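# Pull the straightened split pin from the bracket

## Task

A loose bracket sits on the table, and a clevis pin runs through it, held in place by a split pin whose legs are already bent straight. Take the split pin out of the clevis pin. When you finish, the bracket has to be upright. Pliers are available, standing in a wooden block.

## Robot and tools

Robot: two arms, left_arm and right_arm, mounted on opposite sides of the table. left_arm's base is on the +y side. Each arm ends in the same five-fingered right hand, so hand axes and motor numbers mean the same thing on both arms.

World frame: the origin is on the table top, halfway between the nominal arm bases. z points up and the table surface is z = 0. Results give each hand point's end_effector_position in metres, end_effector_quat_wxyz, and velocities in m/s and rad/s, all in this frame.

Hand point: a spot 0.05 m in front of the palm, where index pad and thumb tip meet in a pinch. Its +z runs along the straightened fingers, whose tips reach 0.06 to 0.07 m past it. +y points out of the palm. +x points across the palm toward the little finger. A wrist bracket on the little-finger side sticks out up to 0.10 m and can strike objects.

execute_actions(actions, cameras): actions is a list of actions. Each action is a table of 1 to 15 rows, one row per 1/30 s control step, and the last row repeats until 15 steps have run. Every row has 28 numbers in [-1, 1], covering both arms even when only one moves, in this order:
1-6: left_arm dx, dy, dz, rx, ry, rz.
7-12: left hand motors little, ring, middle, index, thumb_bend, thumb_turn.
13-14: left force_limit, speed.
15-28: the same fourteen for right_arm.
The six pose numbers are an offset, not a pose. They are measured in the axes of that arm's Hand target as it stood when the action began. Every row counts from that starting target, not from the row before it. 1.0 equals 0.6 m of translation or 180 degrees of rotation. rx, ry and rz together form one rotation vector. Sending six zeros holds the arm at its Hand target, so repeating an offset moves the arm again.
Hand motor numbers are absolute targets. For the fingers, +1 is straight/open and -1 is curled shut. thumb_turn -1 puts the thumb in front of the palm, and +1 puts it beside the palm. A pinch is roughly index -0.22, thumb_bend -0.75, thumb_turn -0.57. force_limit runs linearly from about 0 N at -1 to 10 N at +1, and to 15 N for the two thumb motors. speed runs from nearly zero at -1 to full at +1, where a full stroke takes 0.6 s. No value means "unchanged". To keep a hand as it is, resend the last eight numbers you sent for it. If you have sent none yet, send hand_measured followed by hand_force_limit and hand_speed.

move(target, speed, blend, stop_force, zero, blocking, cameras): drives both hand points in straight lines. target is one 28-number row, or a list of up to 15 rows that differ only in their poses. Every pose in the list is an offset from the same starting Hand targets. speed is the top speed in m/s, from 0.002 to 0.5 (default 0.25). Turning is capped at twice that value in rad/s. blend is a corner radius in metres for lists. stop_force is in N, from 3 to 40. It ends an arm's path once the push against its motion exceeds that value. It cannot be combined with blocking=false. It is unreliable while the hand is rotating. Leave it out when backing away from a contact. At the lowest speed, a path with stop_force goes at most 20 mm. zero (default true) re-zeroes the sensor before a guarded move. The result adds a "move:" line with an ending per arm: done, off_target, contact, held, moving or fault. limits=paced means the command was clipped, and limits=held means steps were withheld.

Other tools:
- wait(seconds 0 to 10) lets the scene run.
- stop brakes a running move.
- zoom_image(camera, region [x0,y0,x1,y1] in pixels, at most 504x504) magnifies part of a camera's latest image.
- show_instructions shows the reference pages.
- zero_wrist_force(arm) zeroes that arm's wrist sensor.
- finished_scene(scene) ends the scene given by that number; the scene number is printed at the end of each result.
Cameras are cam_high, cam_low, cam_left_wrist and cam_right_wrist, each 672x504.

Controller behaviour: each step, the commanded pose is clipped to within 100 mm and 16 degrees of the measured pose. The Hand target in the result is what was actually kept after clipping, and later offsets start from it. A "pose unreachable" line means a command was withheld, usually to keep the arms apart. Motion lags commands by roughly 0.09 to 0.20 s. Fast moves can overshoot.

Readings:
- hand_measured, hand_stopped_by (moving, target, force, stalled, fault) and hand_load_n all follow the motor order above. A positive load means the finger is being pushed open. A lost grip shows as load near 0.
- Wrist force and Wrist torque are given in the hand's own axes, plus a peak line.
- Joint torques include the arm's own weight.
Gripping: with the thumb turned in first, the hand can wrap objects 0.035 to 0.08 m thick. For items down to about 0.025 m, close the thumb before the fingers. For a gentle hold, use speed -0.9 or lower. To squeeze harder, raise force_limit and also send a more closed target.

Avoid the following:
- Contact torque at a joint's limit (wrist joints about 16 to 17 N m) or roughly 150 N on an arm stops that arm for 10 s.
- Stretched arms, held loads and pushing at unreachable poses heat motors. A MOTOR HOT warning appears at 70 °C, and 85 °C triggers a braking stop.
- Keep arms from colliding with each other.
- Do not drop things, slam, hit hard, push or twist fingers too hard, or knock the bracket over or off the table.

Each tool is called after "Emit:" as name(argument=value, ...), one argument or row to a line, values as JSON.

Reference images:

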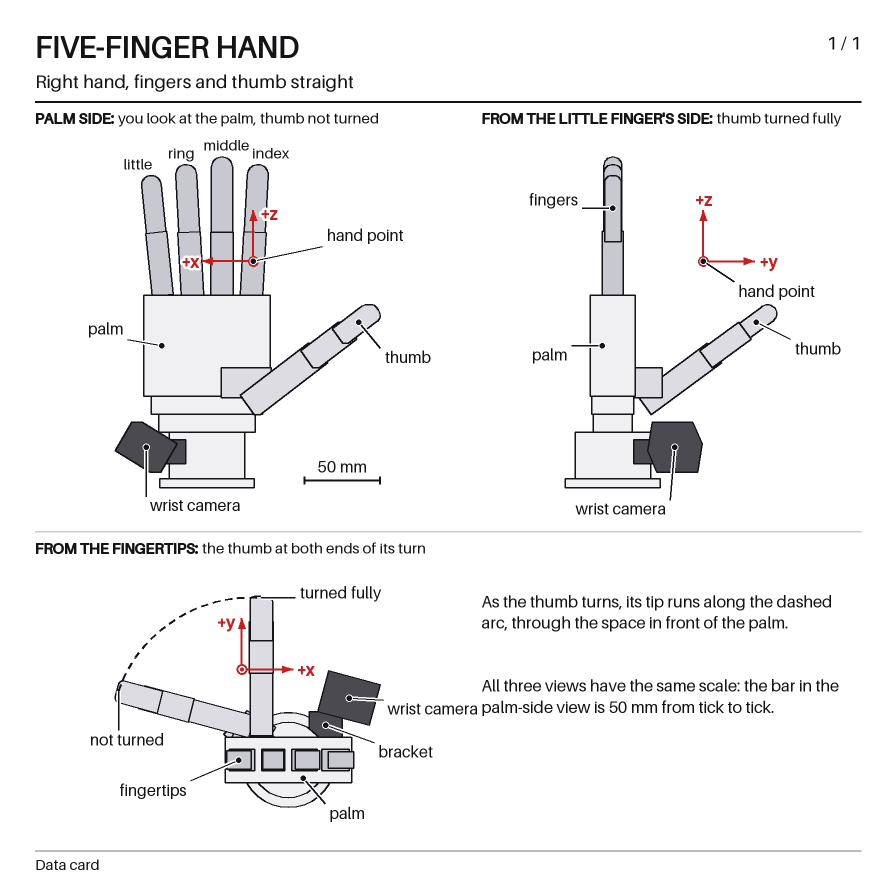

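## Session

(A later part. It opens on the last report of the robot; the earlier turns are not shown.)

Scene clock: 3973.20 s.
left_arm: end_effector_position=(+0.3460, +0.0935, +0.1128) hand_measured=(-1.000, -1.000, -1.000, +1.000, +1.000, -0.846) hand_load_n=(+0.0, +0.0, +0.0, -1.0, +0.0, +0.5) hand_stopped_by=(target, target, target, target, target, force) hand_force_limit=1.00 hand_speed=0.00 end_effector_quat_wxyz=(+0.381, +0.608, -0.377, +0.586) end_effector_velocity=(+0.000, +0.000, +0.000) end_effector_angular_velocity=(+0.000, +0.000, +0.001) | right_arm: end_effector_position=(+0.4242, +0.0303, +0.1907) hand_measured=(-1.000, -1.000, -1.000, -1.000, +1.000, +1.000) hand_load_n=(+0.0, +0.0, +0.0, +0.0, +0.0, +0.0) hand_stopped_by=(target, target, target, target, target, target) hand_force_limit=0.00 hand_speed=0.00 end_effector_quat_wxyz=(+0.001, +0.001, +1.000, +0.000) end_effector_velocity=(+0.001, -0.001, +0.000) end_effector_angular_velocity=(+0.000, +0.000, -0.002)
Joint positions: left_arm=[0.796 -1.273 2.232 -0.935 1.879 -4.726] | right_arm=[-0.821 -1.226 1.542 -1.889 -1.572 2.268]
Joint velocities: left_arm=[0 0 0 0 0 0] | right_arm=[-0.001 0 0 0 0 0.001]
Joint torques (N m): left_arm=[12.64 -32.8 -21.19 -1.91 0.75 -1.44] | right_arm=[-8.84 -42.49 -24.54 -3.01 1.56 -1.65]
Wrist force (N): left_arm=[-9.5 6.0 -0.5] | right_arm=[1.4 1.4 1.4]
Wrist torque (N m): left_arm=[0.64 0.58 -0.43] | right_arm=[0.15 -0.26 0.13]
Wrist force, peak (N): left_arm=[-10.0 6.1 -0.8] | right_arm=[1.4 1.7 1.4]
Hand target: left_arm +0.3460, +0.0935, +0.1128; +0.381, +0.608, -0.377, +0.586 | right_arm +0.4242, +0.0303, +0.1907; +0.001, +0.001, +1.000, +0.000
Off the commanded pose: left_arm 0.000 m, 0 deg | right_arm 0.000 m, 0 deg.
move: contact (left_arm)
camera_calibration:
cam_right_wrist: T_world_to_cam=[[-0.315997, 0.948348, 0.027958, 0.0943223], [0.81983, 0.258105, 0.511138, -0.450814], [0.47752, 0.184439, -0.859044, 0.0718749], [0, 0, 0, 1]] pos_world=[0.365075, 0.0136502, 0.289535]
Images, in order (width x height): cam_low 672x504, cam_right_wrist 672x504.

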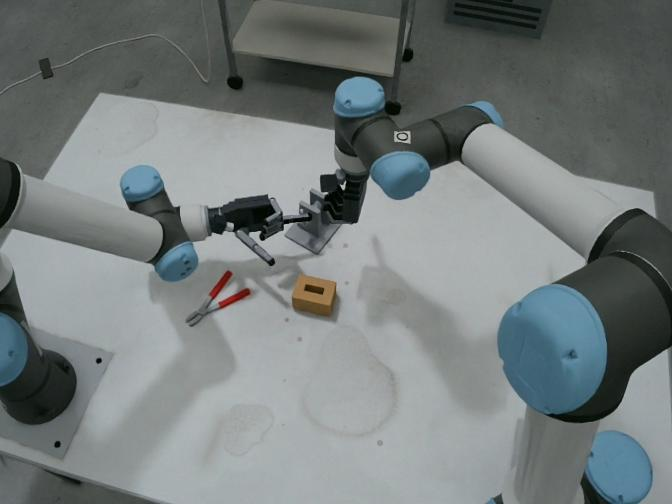

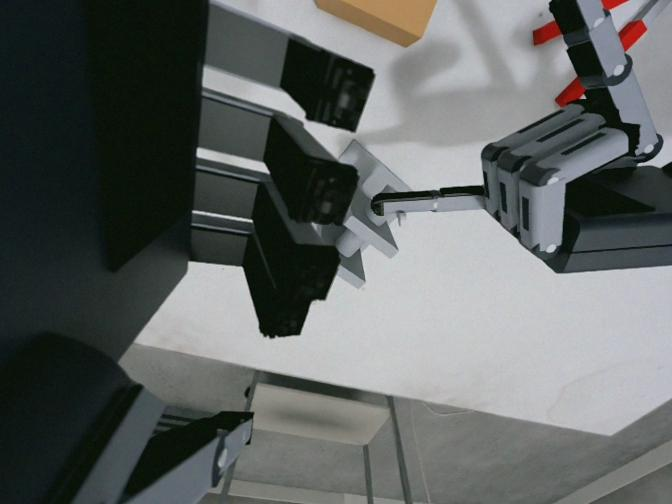

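Emit:
move(
  target=[
    [0,0,0,0,0,0,-1,-1,-1,1,1,-1,1,0,-0.130,0.0,0,0,0,0,-1,-1,-1,-1,1,1,0,0],
    [0,0,0,0,0,0,-1,-1,-1,1,1,-1,1,0,-0.130,0.120,0,0,0,0,-1,-1,-1,-1,1,1,0,0],
    [0,0,0,0,0,0,-1,-1,-1,1,1,-1,1,0,-0.130,0.120,0.12,0,0,0,-1,-1,-1,-1,1,1,0,0],
  ],
  speed=0.12,
  cameras=["cam_low"],
)

Emit:
move(
  target=[0,0,0,0,0,0,-1,-1,-1,1,1,-1,1,0,0,0,0.06,0,0,0,-1,-1,-1,-1,1,1,0,0],
  speed=0.015,
  stop_force=30,
  cameras=["cam_low","cam_right_wrist","cam_high"],
)

Emit:
zoom_image(
  camera="cam_low",
  region=[270, 180, 340, 250],
)

Scene clock: 3984.17 s.
left_arm: end_effector_position=(+0.3460, +0.0935, +0.1128) hand_measured=(-1.000, -1.000, -1.000, +1.000, +1.000, -0.846) hand_load_n=(+0.0, +0.0, +0.0, -1.0, +0.0, +0.0) hand_stopped_by=(target, target, target, target, target, force) hand_force_limit=1.00 hand_speed=0.00 end_effector_quat_wxyz=(+0.381, +0.608, -0.377, +0.586) end_effector_velocity=(-0.001, +0.000, -0.002) end_effector_angular_velocity=(+0.003, +0.003, -0.001) | right_arm: end_effector_position=(+0.5025, +0.1021, +0.1191) hand_measured=(-1.000, -1.000, -1.000, -1.000, +1.000, +1.000) hand_load_n=(+0.0, +0.0, +0.0, +0.0, -0.5, +0.0) hand_stopped_by=(target, target, target, target, target, target) hand_force_limit=0.00 hand_speed=0.00 end_effector_quat_wxyz=(+0.001, +0.001, +1.000, +0.000) end_effector_velocity=(+0.000, +0.000, -0.001) end_effector_angular_velocity=(+0.001, +0.001, -0.001)
Joint positions: left_arm=[0.796 -1.273 2.232 -0.935 1.879 -4.726] | right_arm=[-0.814 -0.928 1.275 -1.921 -1.572 2.275]
Joint velocities: left_arm=[0 0.002 0 0.002 0.001 0] | right_arm=[0 0.001 0.001 -0.002 0.001 0.001]
Joint torques (N m): left_arm=[5.65 -23.23 -8.61 -4.91 0.2 -1.26] | right_arm=[11.2 -43.35 -14.3 -4.59 1.84 2.38]
Wrist force (N): left_arm=[-9.4 6.2 -0.5] | right_arm=[1.2 1.6 1.4]
Wrist torque (N m): left_arm=[0.66 0.60 -0.42] | right_arm=[0.17 -0.23 0.13]
Wrist force, peak (N): left_arm=[-9.9 6.2 -0.3] | right_arm=[2.1 1.8 1.5]
Hand target: left_arm +0.3460, +0.0935, +0.1128; +0.381, +0.608, -0.377, +0.586 | right_arm +0.5025, +0.1021, +0.1189; +0.001, +0.001, +1.000, +0.000
Off the commanded pose: left_arm 0.000 m, 0 deg | right_arm 0.000 m, 0 deg.
move: done
Images, in order (width x height): cam_low 672x504.

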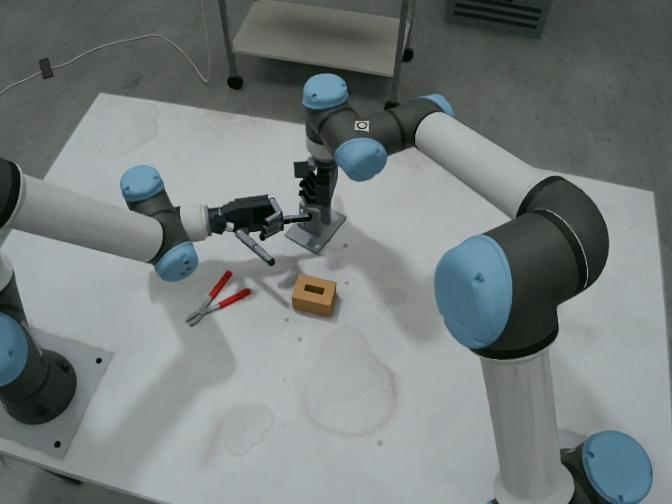

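Scene clock: 3986.70 s.
left_arm: end_effector_position=(+0.3460, +0.0935, +0.1128) hand_measured=(-1.000, -1.000, -1.000, +1.000, +1.000, -0.846) hand_load_n=(+0.0, +0.0, +0.0, -1.5, +0.0, +0.0) hand_stopped_by=(target, target, target, target, target, force) hand_force_limit=1.00 hand_speed=0.00 end_effector_quat_wxyz=(+0.381, +0.608, -0.377, +0.586) end_effector_velocity=(+0.000, +0.000, -0.001) end_effector_angular_velocity=(+0.002, +0.002, +0.001) | right_arm: end_effector_position=(+0.5026, +0.1022, +0.1012) hand_measured=(-1.000, -1.000, -1.000, -1.000, +1.000, +1.000) hand_load_n=(-4.5, -0.5, -0.5, -2.0, +0.0, +0.0) hand_stopped_by=(target, target, target, target, target, target) hand_force_limit=0.00 hand_speed=0.00 end_effector_quat_wxyz=(+0.001, +0.001, +1.000, +0.000) end_effector_velocity=(+0.000, +0.000, +0.000) end_effector_angular_velocity=(-0.001, +0.000, -0.001)
Joint positions: left_arm=[0.796 -1.273 2.232 -0.935 1.879 -4.726] | right_arm=[-0.814 -0.912 1.298 -1.959 -1.572 2.275]
Joint velocities: left_arm=[0 0 0 0.003 -0.001 0] | right_arm=[0 0 0 0.001 0 0.001]
Joint torques (N m): left_arm=[4.42 -23.71 -8.35 -4.08 0.19 -0.84] | right_arm=[-1.04 -34.74 -18.16 0.51 1.66 -0.79]
Wrist force (N): left_arm=[-9.7 5.9 -0.3] | right_arm=[6.7 -6.9 -28.3]
Wrist torque (N m): left_arm=[0.61 0.63 -0.44] | right_arm=[1.10 0.91 -0.05]
Wrist force, peak (N): left_arm=[-9.7 6.2 -0.3] | right_arm=[11.7 -12.8 -41.9]
Hand target: left_arm +0.3460, +0.0935, +0.1128; +0.381, +0.608, -0.377, +0.586 | right_arm +0.5026, +0.1022, +0.1012; +0.001, +0.001, +1.000, +0.000
Off the commanded pose: left_arm 0.000 m, 0 deg | right_arm 0.018 m, 0 deg.
move: contact (right_arm)
camera_calibration:
cam_right_wrist: T_world_to_cam=[[-0.316005, 0.948342, 0.0280767, 0.0533555], [0.819691, 0.257996, 0.511414, -0.487879], [0.477752, 0.184624, -0.858875, -0.0558431], [0, 0, 0, 1]] pos_world=[0.443449, 0.0855813, 0.200048]
Images, in order (width x height): cam_high 672x504, cam_low 672x504, cam_right_wrist 672x504.

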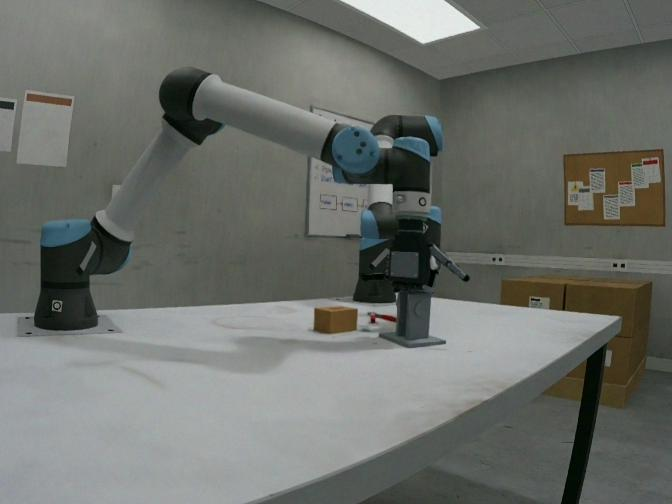

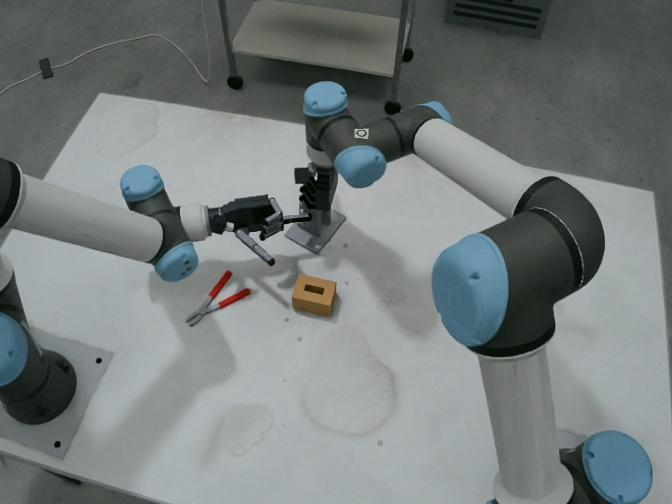

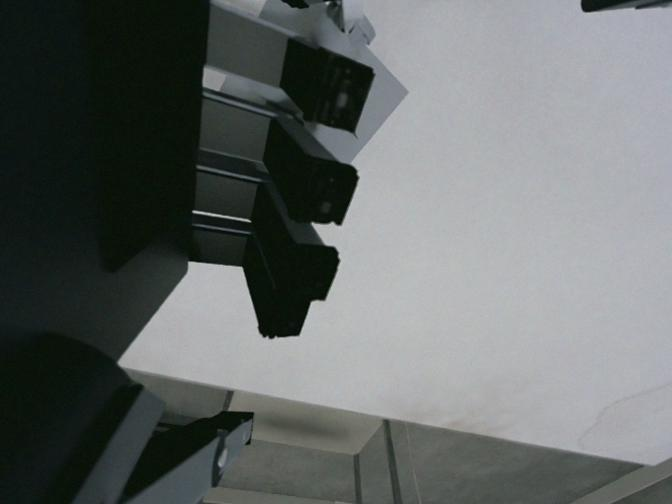

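Scaled by 7.200 from the camera's 672x504 image, which has a finer 960x720 frame.

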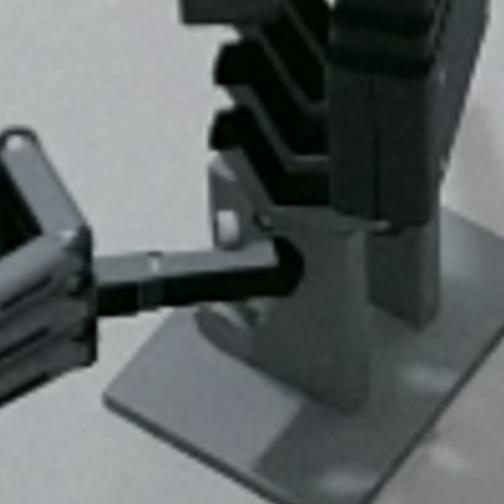

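Emit:
move(
  target=[0.025,0,0,0,0,0,-1,-1,-1,1,1,-1,1,0, 0,0,0,0,0,0,-1,-1,-1,-1,1,1,0,0],
  speed=0.01,
  stop_force=36,
  cameras=["cam_high","cam_low"],
)

Emit:
zoom_image(
  camera="cam_low",
  region=[270, 180, 340, 250],
)

Scene clock: 4009.20 s.
left_arm: end_effector_position=(+0.3464, +0.0934, +0.1241) hand_measured=(-1.000, -1.000, -1.000, +1.000, +1.000, -0.846) hand_load_n=(+0.0, +0.0, +0.0, -6.0, +0.0, +0.0) hand_stopped_by=(target, target, target, target, target, force) hand_force_limit=1.00 hand_speed=0.00 end_effector_quat_wxyz=(+0.381, +0.608, -0.377, +0.586) end_effector_velocity=(+0.000, +0.000, +0.000) end_effector_angular_velocity=(+0.000, +0.000, -0.001) | right_arm: end_effector_position=(+0.5026, +0.1022, +0.1012) hand_measured=(-1.000, -1.000, -1.000, -1.000, +1.000, +1.000) hand_load_n=(-4.0, +0.0, -0.5, -1.5, +0.0, +0.0) hand_stopped_by=(target, target, target, target, target, target) hand_force_limit=0.00 hand_speed=0.00 end_effector_quat_wxyz=(+0.001, +0.001, +1.000, +0.000) end_effector_velocity=(+0.000, +0.000, +0.000) end_effector_angular_velocity=(+0.000, -0.001, +0.000)
Joint positions: left_arm=[0.796 -1.299 2.223 -0.9 1.88 -4.726] | right_arm=[-0.814 -0.912 1.298 -1.959 -1.572 2.275]
Joint velocities: left_arm=[0 0 0.001 0 0.001 0] | right_arm=[-0.001 0 0 -0.001 0 -0.001]
Joint torques (N m): left_arm=[14.37 -32.72 -21.01 -2.26 -0.4 -2.25] | right_arm=[-1.12 -35.06 -14.83 -0.15 1.68 -0.89]
Wrist force (N): left_arm=[-9.8 12.2 -1.0] | right_arm=[-0.4 0.6 -16.8]
Wrist torque (N m): left_arm=[0.45 0.64 -0.48] | right_arm=[0.66 0.40 0.09]
Wrist force, peak (N): left_arm=[-19.9 8.5 -2.0] | right_arm=[6.9 -7.1 -28.3]
Hand target: left_arm +0.3464, +0.0934, +0.1241; +0.381, +0.608, -0.377, +0.586 | right_arm +0.5026, +0.1022, +0.1012; +0.001, +0.001, +1.000, +0.000
Off the commanded pose: left_arm 0.004 m, 0 deg | right_arm 0.000 m, 0 deg.
move: held (left_arm; a check stopped the path); limits=held
pose unreachable (left arm): on one or more control steps of this call, first in action 0 (counted from 0), this arm could not follow its commanded pose, so it was not sent that pose on those steps. It may still have moved: this result reports where it is.
cause: moving toward the commanded pose would bring a part of the arm too close to another arm (a part of this arm just beyond joint 6 (wrist 3) and a part of the right arm just beyond its joint 6 (wrist 3)).
Images, in order (width x height): cam_high 672x504, cam_low 672x504.

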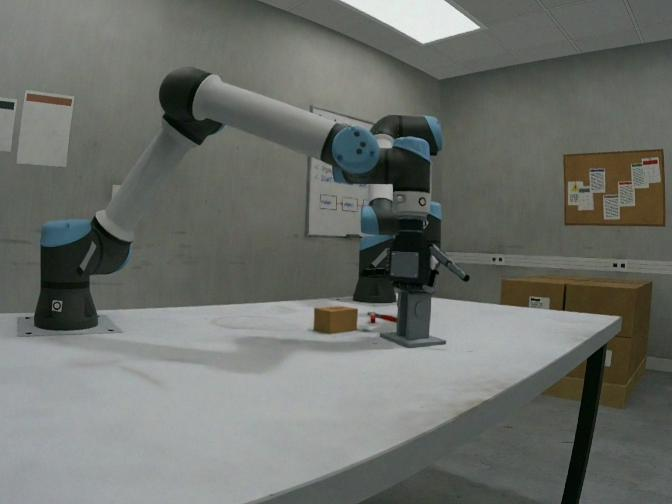

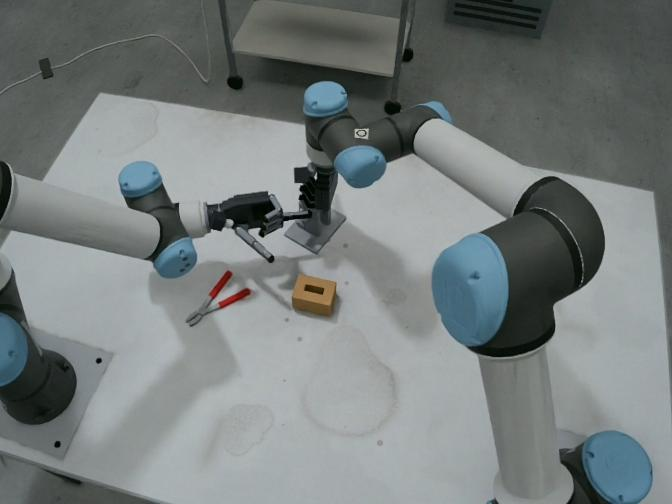

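Scaled by 7.200 from the camera's 672x504 image, which has a finer 960x720 frame.

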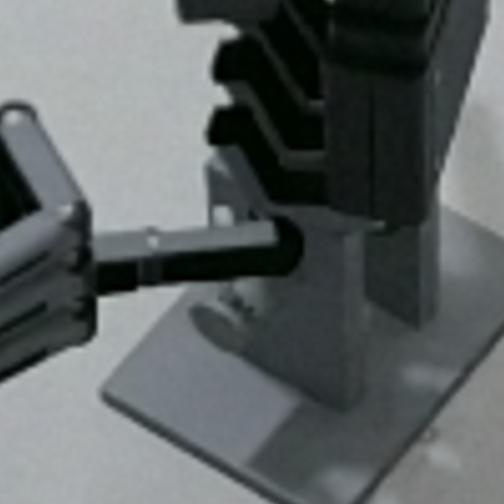

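Emit:
zoom_image(
  camera="cam_high",
  region=[370, 240, 460, 330],
)

Emit:
zoom_image(
  camera="cam_low",
  region=[285, 195, 325, 235],
)

Scaled by 5.600 from the camera's 672x504 image, which has a finer 960x720 frame.

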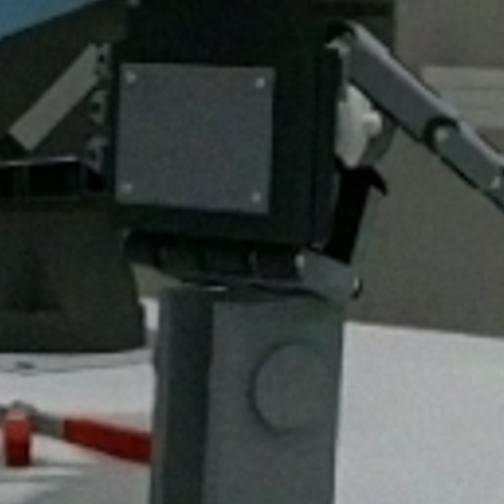

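Scaled by 12.600 from the camera's 672x504 image, which has a finer 960x720 frame.

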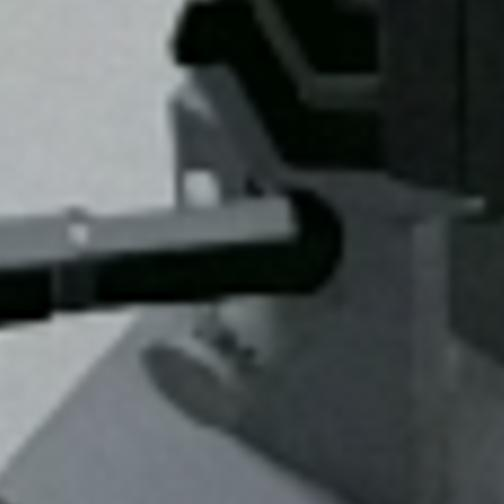

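Emit:
move(
  target=[
    [0,0,0,0,0,0,-1,-1,-1,1,1,-1,1,0, 0,0,-0.02,0,0,0,-1,-1,-1,-1,1,1,0,0],
    [0,0,0,0,0,0,-1,-1,-1,1,1,-1,1,0, -0.05,0,-0.02,0,0,0,-1,-1,-1,-1,1,1,0,0],
  ],
  speed=0.03,
  cameras=["cam_high","cam_low"],
)

Emit:
zoom_image(
  camera="cam_low",
  region=[285, 195, 325, 235],
)

Emit:
zoom_image(
  camera="cam_high",
  region=[370, 260, 460, 350],
)

Scene clock: 4032.97 s.
left_arm: end_effector_position=(+0.3464, +0.0934, +0.1241) hand_measured=(-1.000, -1.000, -1.000, +1.000, +1.000, -0.846) hand_load_n=(+0.0, +0.0, +0.0, -1.5, +0.0, +0.0) hand_stopped_by=(target, target, target, target, target, force) hand_force_limit=1.00 hand_speed=0.00 end_effector_quat_wxyz=(+0.381, +0.608, -0.377, +0.586) end_effector_velocity=(+0.000, +0.000, +0.000) end_effector_angular_velocity=(+0.000, +0.000, -0.001) | right_arm: end_effector_position=(+0.5324, +0.1022, +0.1133) hand_measured=(-1.000, -1.000, -1.000, -1.000, +1.000, +1.000) hand_load_n=(+0.0, +0.0, +0.0, +0.0, +0.0, +0.0) hand_stopped_by=(target, target, target, target, target, target) hand_force_limit=0.00 hand_speed=0.00 end_effector_quat_wxyz=(+0.001, +0.001, +1.000, +0.000) end_effector_velocity=(+0.002, +0.000, +0.000) end_effector_angular_velocity=(+0.000, +0.000, -0.001)
Joint positions: left_arm=[0.796 -1.299 2.223 -0.9 1.88 -4.726] | right_arm=[-0.84 -0.877 1.204 -1.901 -1.572 2.249]
Joint velocities: left_arm=[0 0.001 0 -0.001 0 0] | right_arm=[-0.002 0.002 -0.003 0.001 0 -0.001]
Joint torques (N m): left_arm=[3.45 -22.54 -10.44 0.32 -1.81 -2.06] | right_arm=[-14.55 -44.22 -31.94 0.06 1.78 -2]
Wrist force (N): left_arm=[-6.7 6.0 -0.2] | right_arm=[1.7 1.5 1.5]
Wrist torque (N m): left_arm=[0.51 0.69 -0.29] | right_arm=[0.15 -0.30 0.15]
Wrist force, peak (N): left_arm=[-9.6 12.5 -1.2] | right_arm=[-0.2 0.4 -16.9]
Hand target: left_arm +0.3464, +0.0934, +0.1241; +0.381, +0.608, -0.377, +0.586 | right_arm +0.5326, +0.1022, +0.1133; +0.001, +0.001, +1.000, +0.000
Off the commanded pose: left_arm 0.000 m, 0 deg | right_arm 0.000 m, 0 deg.
move: done
Images, in order (width x height): cam_high 672x504, cam_low 672x504.

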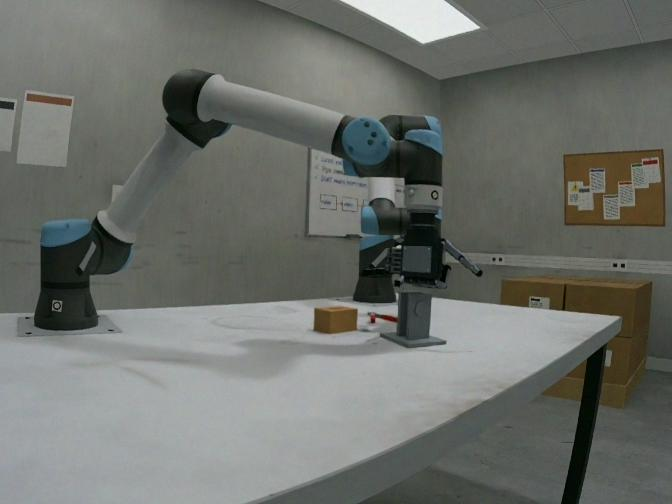

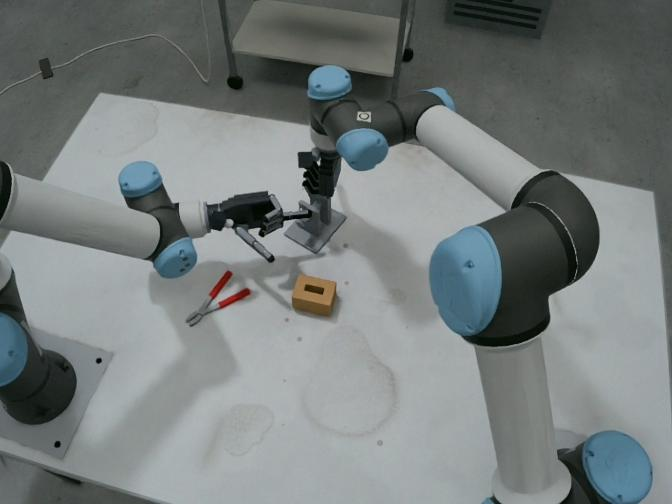

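Scaled by 12.600 from the camera's 672x504 image, which has a finer 960x720 frame.

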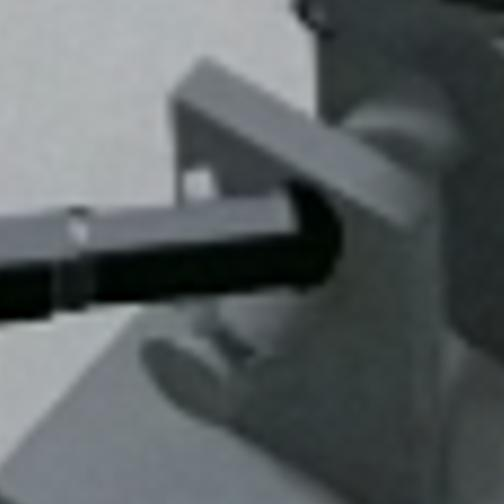

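Scaled by 5.600 from the camera's 672x504 image, which has a finer 960x720 frame.

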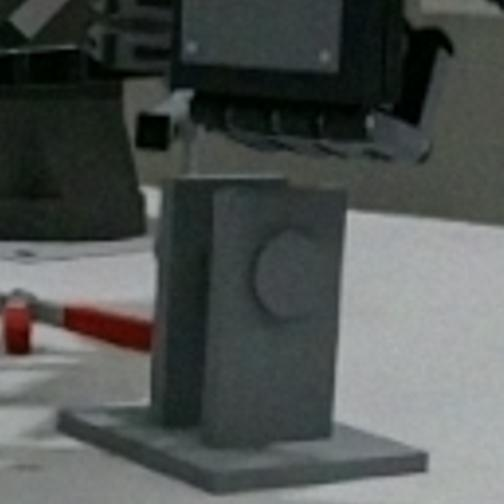

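Emit:
move(
  target=[
    [0,0.01,0,0,0,0,-1,-1,-1,1,1,-1,1,0, 0,0,-0.15,0,0,0,-1,-1,-1,-1,1,1,0,0],
    [0,0.02,-0.18,0,0,0,-1,-1,-1,1,1,-1,1,0, 0,-0.2,-0.15,0,0,0,-1,-1,-1,-1,1,1,0,0],
  ],
  speed=0.15,
  cameras=["cam_high","cam_low","cam_left_wrist"],
)

Emit:
zoom_image(
  camera="cam_low",
  region=[285, 195, 325, 235],
)

Emit:
zoom_image(
  camera="cam_high",
  region=[370, 260, 460, 350],
)

Scene clock: 4058.93 s.
left_arm: end_effector_position=(+0.2897, +0.1859, +0.1268) hand_measured=(-1.000, -1.000, -1.000, +1.000, +1.000, -0.846) hand_load_n=(+0.0, +0.0, +0.0, +0.0, +0.0, +0.5) hand_stopped_by=(target, target, target, target, target, force) hand_force_limit=1.00 hand_speed=0.00 end_effector_quat_wxyz=(+0.381, +0.608, -0.377, +0.586) end_effector_velocity=(-0.001, +0.001, +0.000) end_effector_angular_velocity=(+0.000, +0.000, -0.001) | right_arm: end_effector_position=(+0.5321, -0.0177, +0.2033) hand_measured=(-1.000, -1.000, -1.000, -1.000, +1.000, +1.000) hand_load_n=(+0.0, +0.0, +0.0, +0.0, +0.0, +0.0) hand_stopped_by=(target, target, target, target, target, target) hand_force_limit=0.00 hand_speed=0.00 end_effector_quat_wxyz=(+0.001, +0.001, +1.000, +0.000) end_effector_velocity=(+0.000, -0.001, +0.000) end_effector_angular_velocity=(+0.001, -0.001, -0.001)
Joint positions: left_arm=[0.883 -1.486 2.459 -0.949 1.966 -4.724] | right_arm=[-0.981 -1.145 1.393 -1.822 -1.572 2.108]
Joint velocities: left_arm=[0.002 -0.003 0.002 0.001 0.003 0] | right_arm=[-0.002 -0.002 0.004 -0.002 0 -0.001]
Joint torques (N m): left_arm=[11.18 -26.63 -2.97 0.87 1.59 2.71] | right_arm=[-13.61 -49.84 -16.45 -4.53 1.77 -1.92]
Wrist force (N): left_arm=[-5.6 3.6 0.4] | right_arm=[1.6 1.1 1.4]
Wrist torque (N m): left_arm=[0.56 0.78 -0.19] | right_arm=[0.11 -0.27 0.14]
Wrist force, peak (N): left_arm=[-6.9 6.5 -0.5] | right_arm=[2.5 2.7 0.9]
Hand target: left_arm +0.2896, +0.1860, +0.1268; +0.381, +0.608, -0.377, +0.586 | right_arm +0.5321, -0.0178, +0.2033; +0.001, +0.001, +1.000, +0.000
Off the commanded pose: left_arm 0.000 m, 0 deg | right_arm 0.000 m, 0 deg.
move: done
camera_calibration:
cam_left_wrist: T_world_to_cam=[[-0.852063, -0.460382, 0.249073, 0.308926], [-0.433774, 0.354717, -0.828261, 0.168935], [0.292966, -0.813772, -0.501943, 0.246874], [0, 0, 0, 1]] pos_world=[0.264178, 0.283198, 0.186893]
Images, in order (width x height): cam_high 672x504, cam_low 672x504, cam_left_wrist 672x504.

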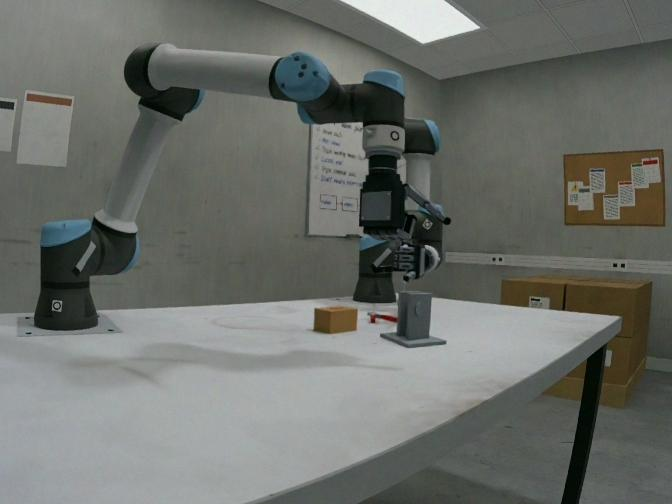

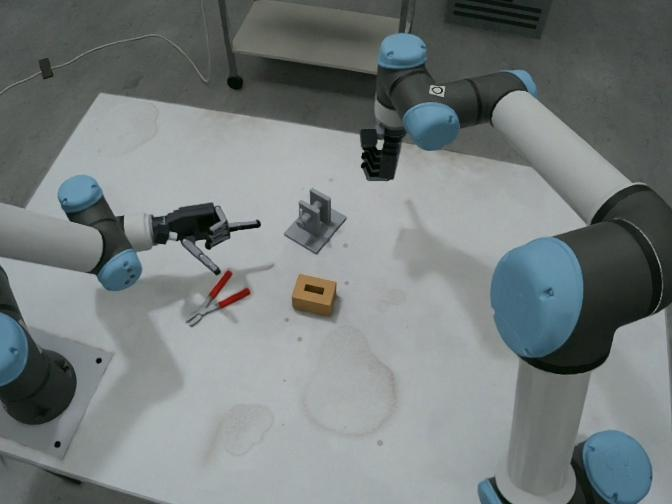

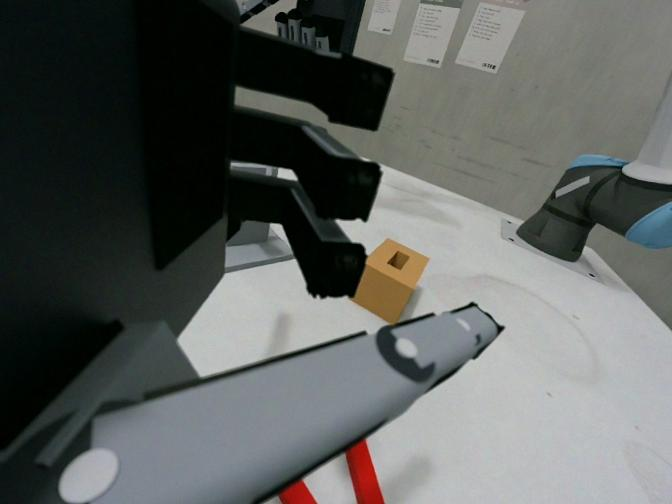

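Scaled by 12.600 from the camera's 672x504 image, which has a finer 960x720 frame.

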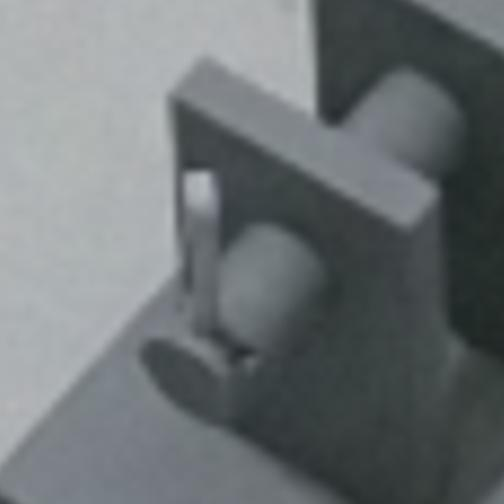

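Scaled by 5.600 from the camera's 672x504 image, which has a finer 960x720 frame.

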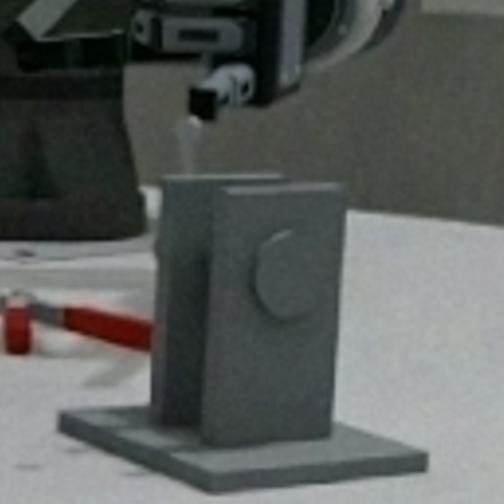

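Emit:
move(
  target=[
    [0.11,0,0,0.195,0,0,-1,-1,-1,0.05,-0.6,-0.57,0.5,0, 0,0,0,0,0,0,-1,-1,-1,-1,1,1,0,0],
    [0.11,-0.136,0.252,0.195,0,0,-1,-1,-1,0.05,-0.6,-0.57,0.5,0, 0,0,0,0,0,0,-1,-1,-1,-1,1,1,0,0],
  ],
  speed=0.15,
  cameras=["cam_high","cam_low","cam_left_wrist"],
)

Emit:
zoom_image(
  camera="cam_low",
  region=[275, 155, 345, 225],
)

Emit:
zoom_image(
  camera="cam_high",
  region=[350, 240, 460, 350],
)

Emit:
zoom_image(
  camera="cam_left_wrist",
  region=[340, 210, 500, 370],
)

Scene clock: 4080.87 s.
left_arm: end_effector_position=(+0.4293, +0.0834, +0.1876) hand_measured=(-1.000, -1.000, -1.000, +0.050, -0.600, -0.570) hand_load_n=(+0.0, +0.0, +0.0, +0.0, +0.0, +0.0) hand_stopped_by=(target, target, target, target, target, target) hand_force_limit=0.50 hand_speed=0.00 end_effector_quat_wxyz=(+0.180, +0.694, -0.182, +0.673) end_effector_velocity=(+0.001, -0.001, +0.000) end_effector_angular_velocity=(-0.001, +0.000, -0.001) | right_arm: end_effector_position=(+0.5321, -0.0178, +0.2033) hand_measured=(-1.000, -1.000, -1.000, -1.000, +1.000, +1.000) hand_load_n=(+0.0, +0.0, +0.0, +0.0, +0.0, +0.0) hand_stopped_by=(target, target, target, target, target, target) hand_force_limit=0.00 hand_speed=0.00 end_effector_quat_wxyz=(+0.001, +0.001, +1.000, +0.000) end_effector_velocity=(-0.001, +0.000, +0.000) end_effector_angular_velocity=(+0.000, +0.002, -0.001)
Joint positions: left_arm=[0.531 -1.428 2.144 -0.68 1.002 -4.737] | right_arm=[-0.981 -1.145 1.394 -1.822 -1.572 2.108]
Joint velocities: left_arm=[0.002 0.003 -0.003 -0.001 0.002 0] | right_arm=[0.001 0 0 0.002 0.001 0.001]
Joint torques (N m): left_arm=[12.55 -15.82 -26.49 1.03 0.99 1.4] | right_arm=[-12.43 -48.9 -16.13 -4.54 1.7 -2.17]
Wrist force (N): left_arm=[-5.7 3.8 0.9] | right_arm=[2.0 0.9 1.4]
Wrist torque (N m): left_arm=[0.58 0.80 -0.18] | right_arm=[0.07 -0.34 0.16]
Wrist force, peak (N): left_arm=[-5.8 4.7 0.5] | right_arm=[1.9 1.0 1.7]
Hand target: left_arm +0.4294, +0.0833, +0.1876; +0.180, +0.694, -0.182, +0.673 | right_arm +0.5321, -0.0178, +0.2033; +0.001, +0.001, +1.000, +0.000
Off the commanded pose: left_arm 0.000 m, 0 deg | right_arm 0.000 m, 0 deg.
move: done
camera_calibration:
cam_left_wrist: T_world_to_cam=[[-0.432833, -0.870939, 0.232638, 0.222847], [-0.558087, 0.0562188, -0.827876, 0.394407], [0.707951, -0.488164, -0.510393, -0.0506158], [0, 0, 0, 1]] pos_world=[0.352402, 0.147204, 0.248843]
Images, in order (width x height): cam_high 672x504, cam_low 672x504, cam_left_wrist 672x504.

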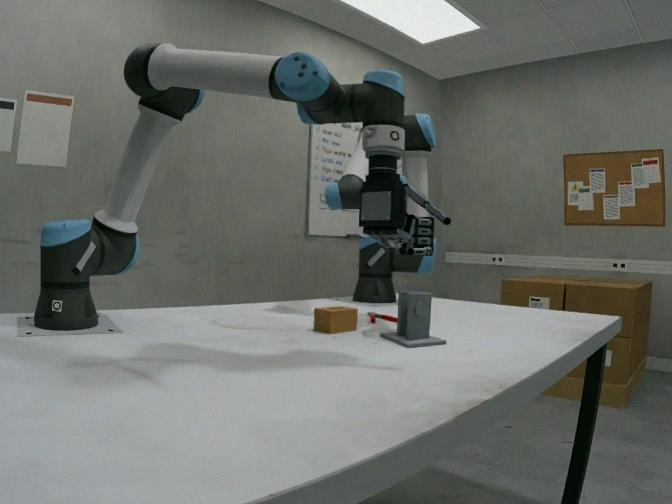

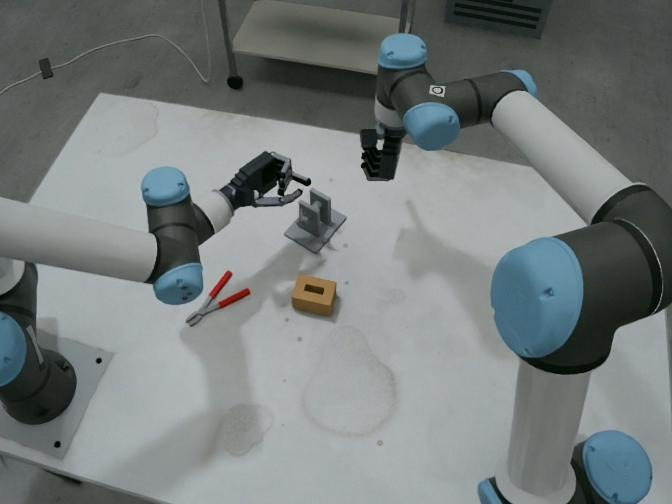

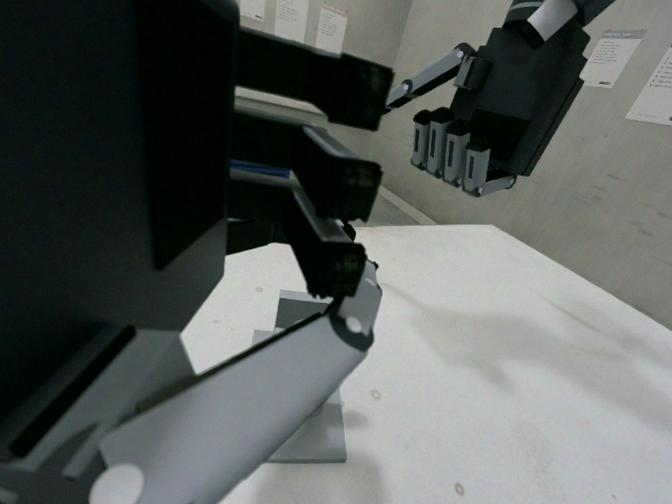

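Scaled by 7.200 from the camera's 672x504 image, which has a finer 960x720 frame.

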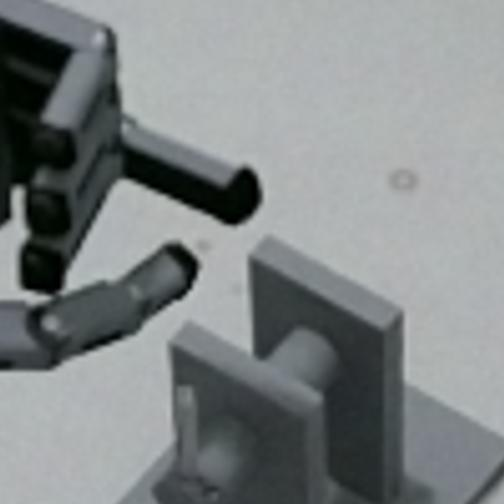

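Scaled by 4.582 from the camera's 672x504 image, which has a finer 960x720 frame.

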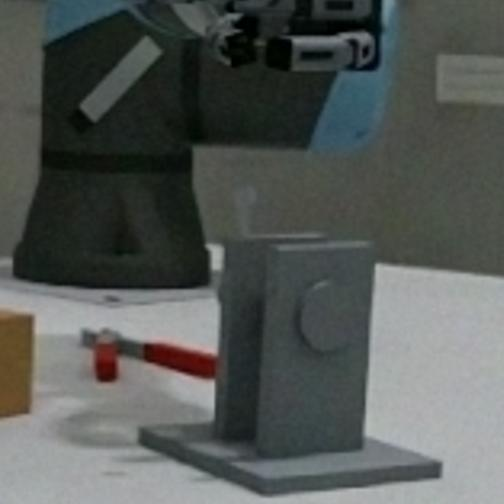

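Scaled by 3.150 from the camera's 672x504 image, which has a finer 960x720 frame.

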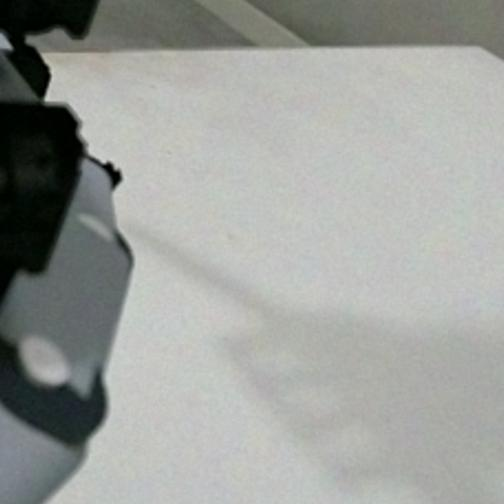

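Emit:
move(
  target=[-0.055,-0.0015,-0.016,0,0,0,-1,-1,-1,0.05,-0.6,-0.57,0.5,0, 0,0,0,0,0,0,-1,-1,-1,-1,1,1,0,0],
  speed=0.1,
  cameras=["cam_high","cam_low","cam_left_wrist"],
)

Emit:
zoom_image(
  camera="cam_low",
  region=[280, 175, 330, 225],
)

Emit:
zoom_image(
  camera="cam_high",
  region=[370, 240, 460, 330],
)

Scene clock: 4094.37 s.
left_arm: end_effector_position=(+0.4206, +0.0891, +0.1550) hand_measured=(-1.000, -1.000, -1.000, +0.050, -0.600, -0.570) hand_load_n=(+0.0, +0.0, +0.0, +0.0, +0.0, +0.5) hand_stopped_by=(target, target, target, target, target, target) hand_force_limit=0.50 hand_speed=0.00 end_effector_quat_wxyz=(+0.180, +0.694, -0.182, +0.672) end_effector_velocity=(+0.000, +0.000, +0.001) end_effector_angular_velocity=(-0.003, -0.002, +0.000) | right_arm: end_effector_position=(+0.5321, -0.0178, +0.2033) hand_measured=(-1.000, -1.000, -1.000, -1.000, +1.000, +1.000) hand_load_n=(+0.0, +0.0, +0.0, +0.0, +0.0, +0.0) hand_stopped_by=(target, target, target, target, target, target) hand_force_limit=0.00 hand_speed=0.00 end_effector_quat_wxyz=(+0.001, +0.001, +1.000, +0.000) end_effector_velocity=(+0.000, +0.001, +0.001) end_effector_angular_velocity=(+0.001, -0.002, +0.002)
Joint positions: left_arm=[0.517 -1.385 2.208 -0.785 0.988 -4.737] | right_arm=[-0.981 -1.145 1.394 -1.822 -1.572 2.108]
Joint velocities: left_arm=[-0.001 -0.001 0.001 -0.004 -0.001 0] | right_arm=[0.001 0 0 -0.002 0 0]
Joint torques (N m): left_arm=[-7.95 -16.3 -7.89 -4.32 -1.43 2.82] | right_arm=[-12.48 -49.03 -16.42 -4.45 1.65 -2.09]
Wrist force (N): left_arm=[-5.7 3.6 0.3] | right_arm=[1.7 0.9 1.5]
Wrist torque (N m): left_arm=[0.59 0.80 -0.20] | right_arm=[0.06 -0.30 0.14]
Wrist force, peak (N): left_arm=[-6.5 3.7 0.4] | right_arm=[1.8 1.0 1.8]
Hand target: left_arm +0.4205, +0.0891, +0.1549; +0.180, +0.694, -0.182, +0.673 | right_arm +0.5321, -0.0178, +0.2033; +0.001, +0.001, +1.000, +0.000
Off the commanded pose: left_arm 0.000 m, 0 deg | right_arm 0.000 m, 0 deg.
move: done
camera_calibration:
cam_left_wrist: T_world_to_cam=[[-0.432841, -0.870917, 0.232707, 0.231685], [-0.558164, 0.0562113, -0.827825, 0.362212], [0.707886, -0.488205, -0.510445, -0.0582444], [0, 0, 0, 1]] pos_world=[0.343686, 0.152982, 0.216202]
Images, in order (width x height): cam_high 672x504, cam_low 672x504, cam_left_wrist 672x504.

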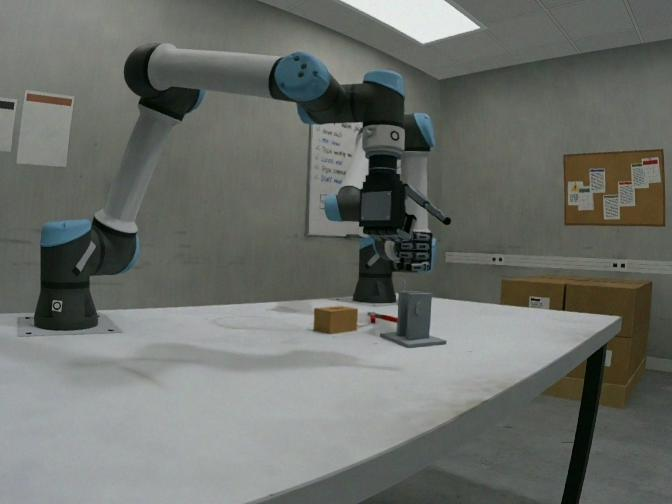

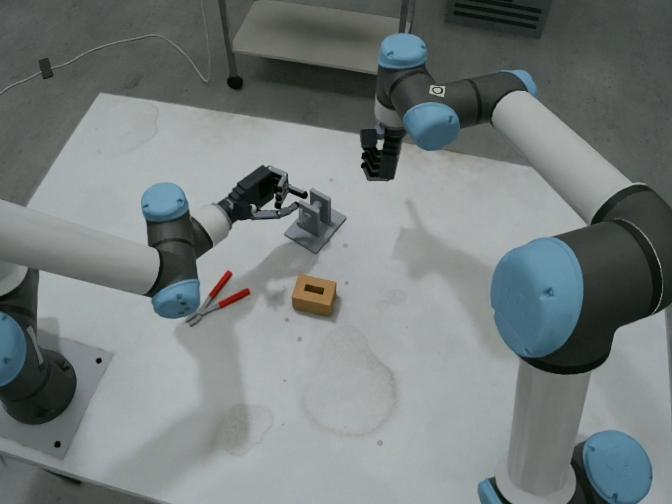

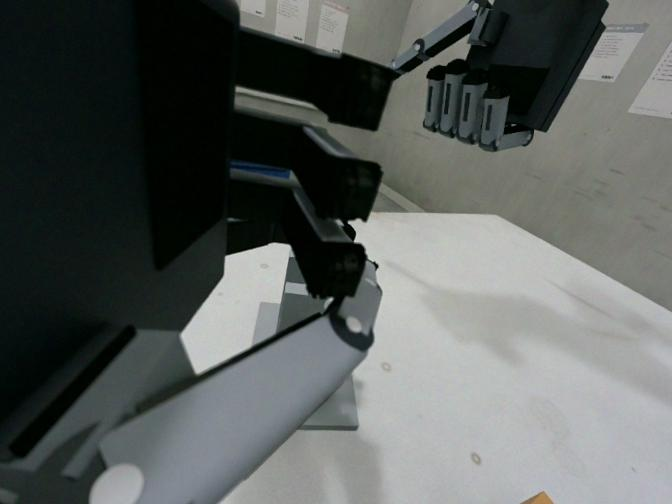

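Scaled by 10.080 from the camera's 672x504 image, which has a finer 960x720 frame.

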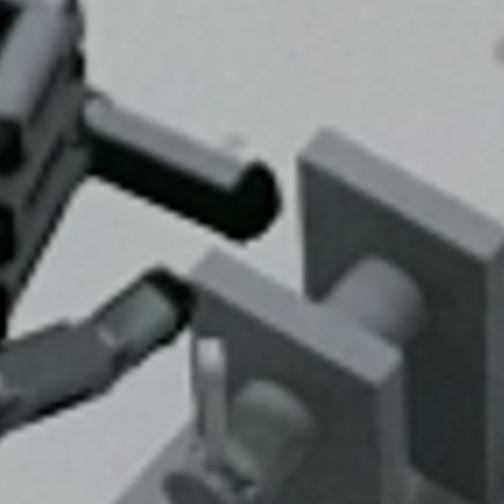

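Scaled by 5.600 from the camera's 672x504 image, which has a finer 960x720 frame.

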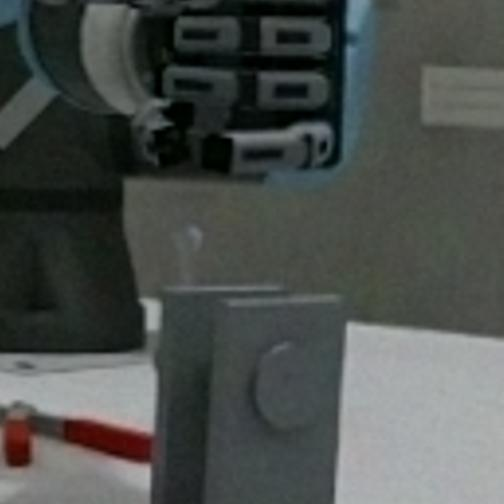

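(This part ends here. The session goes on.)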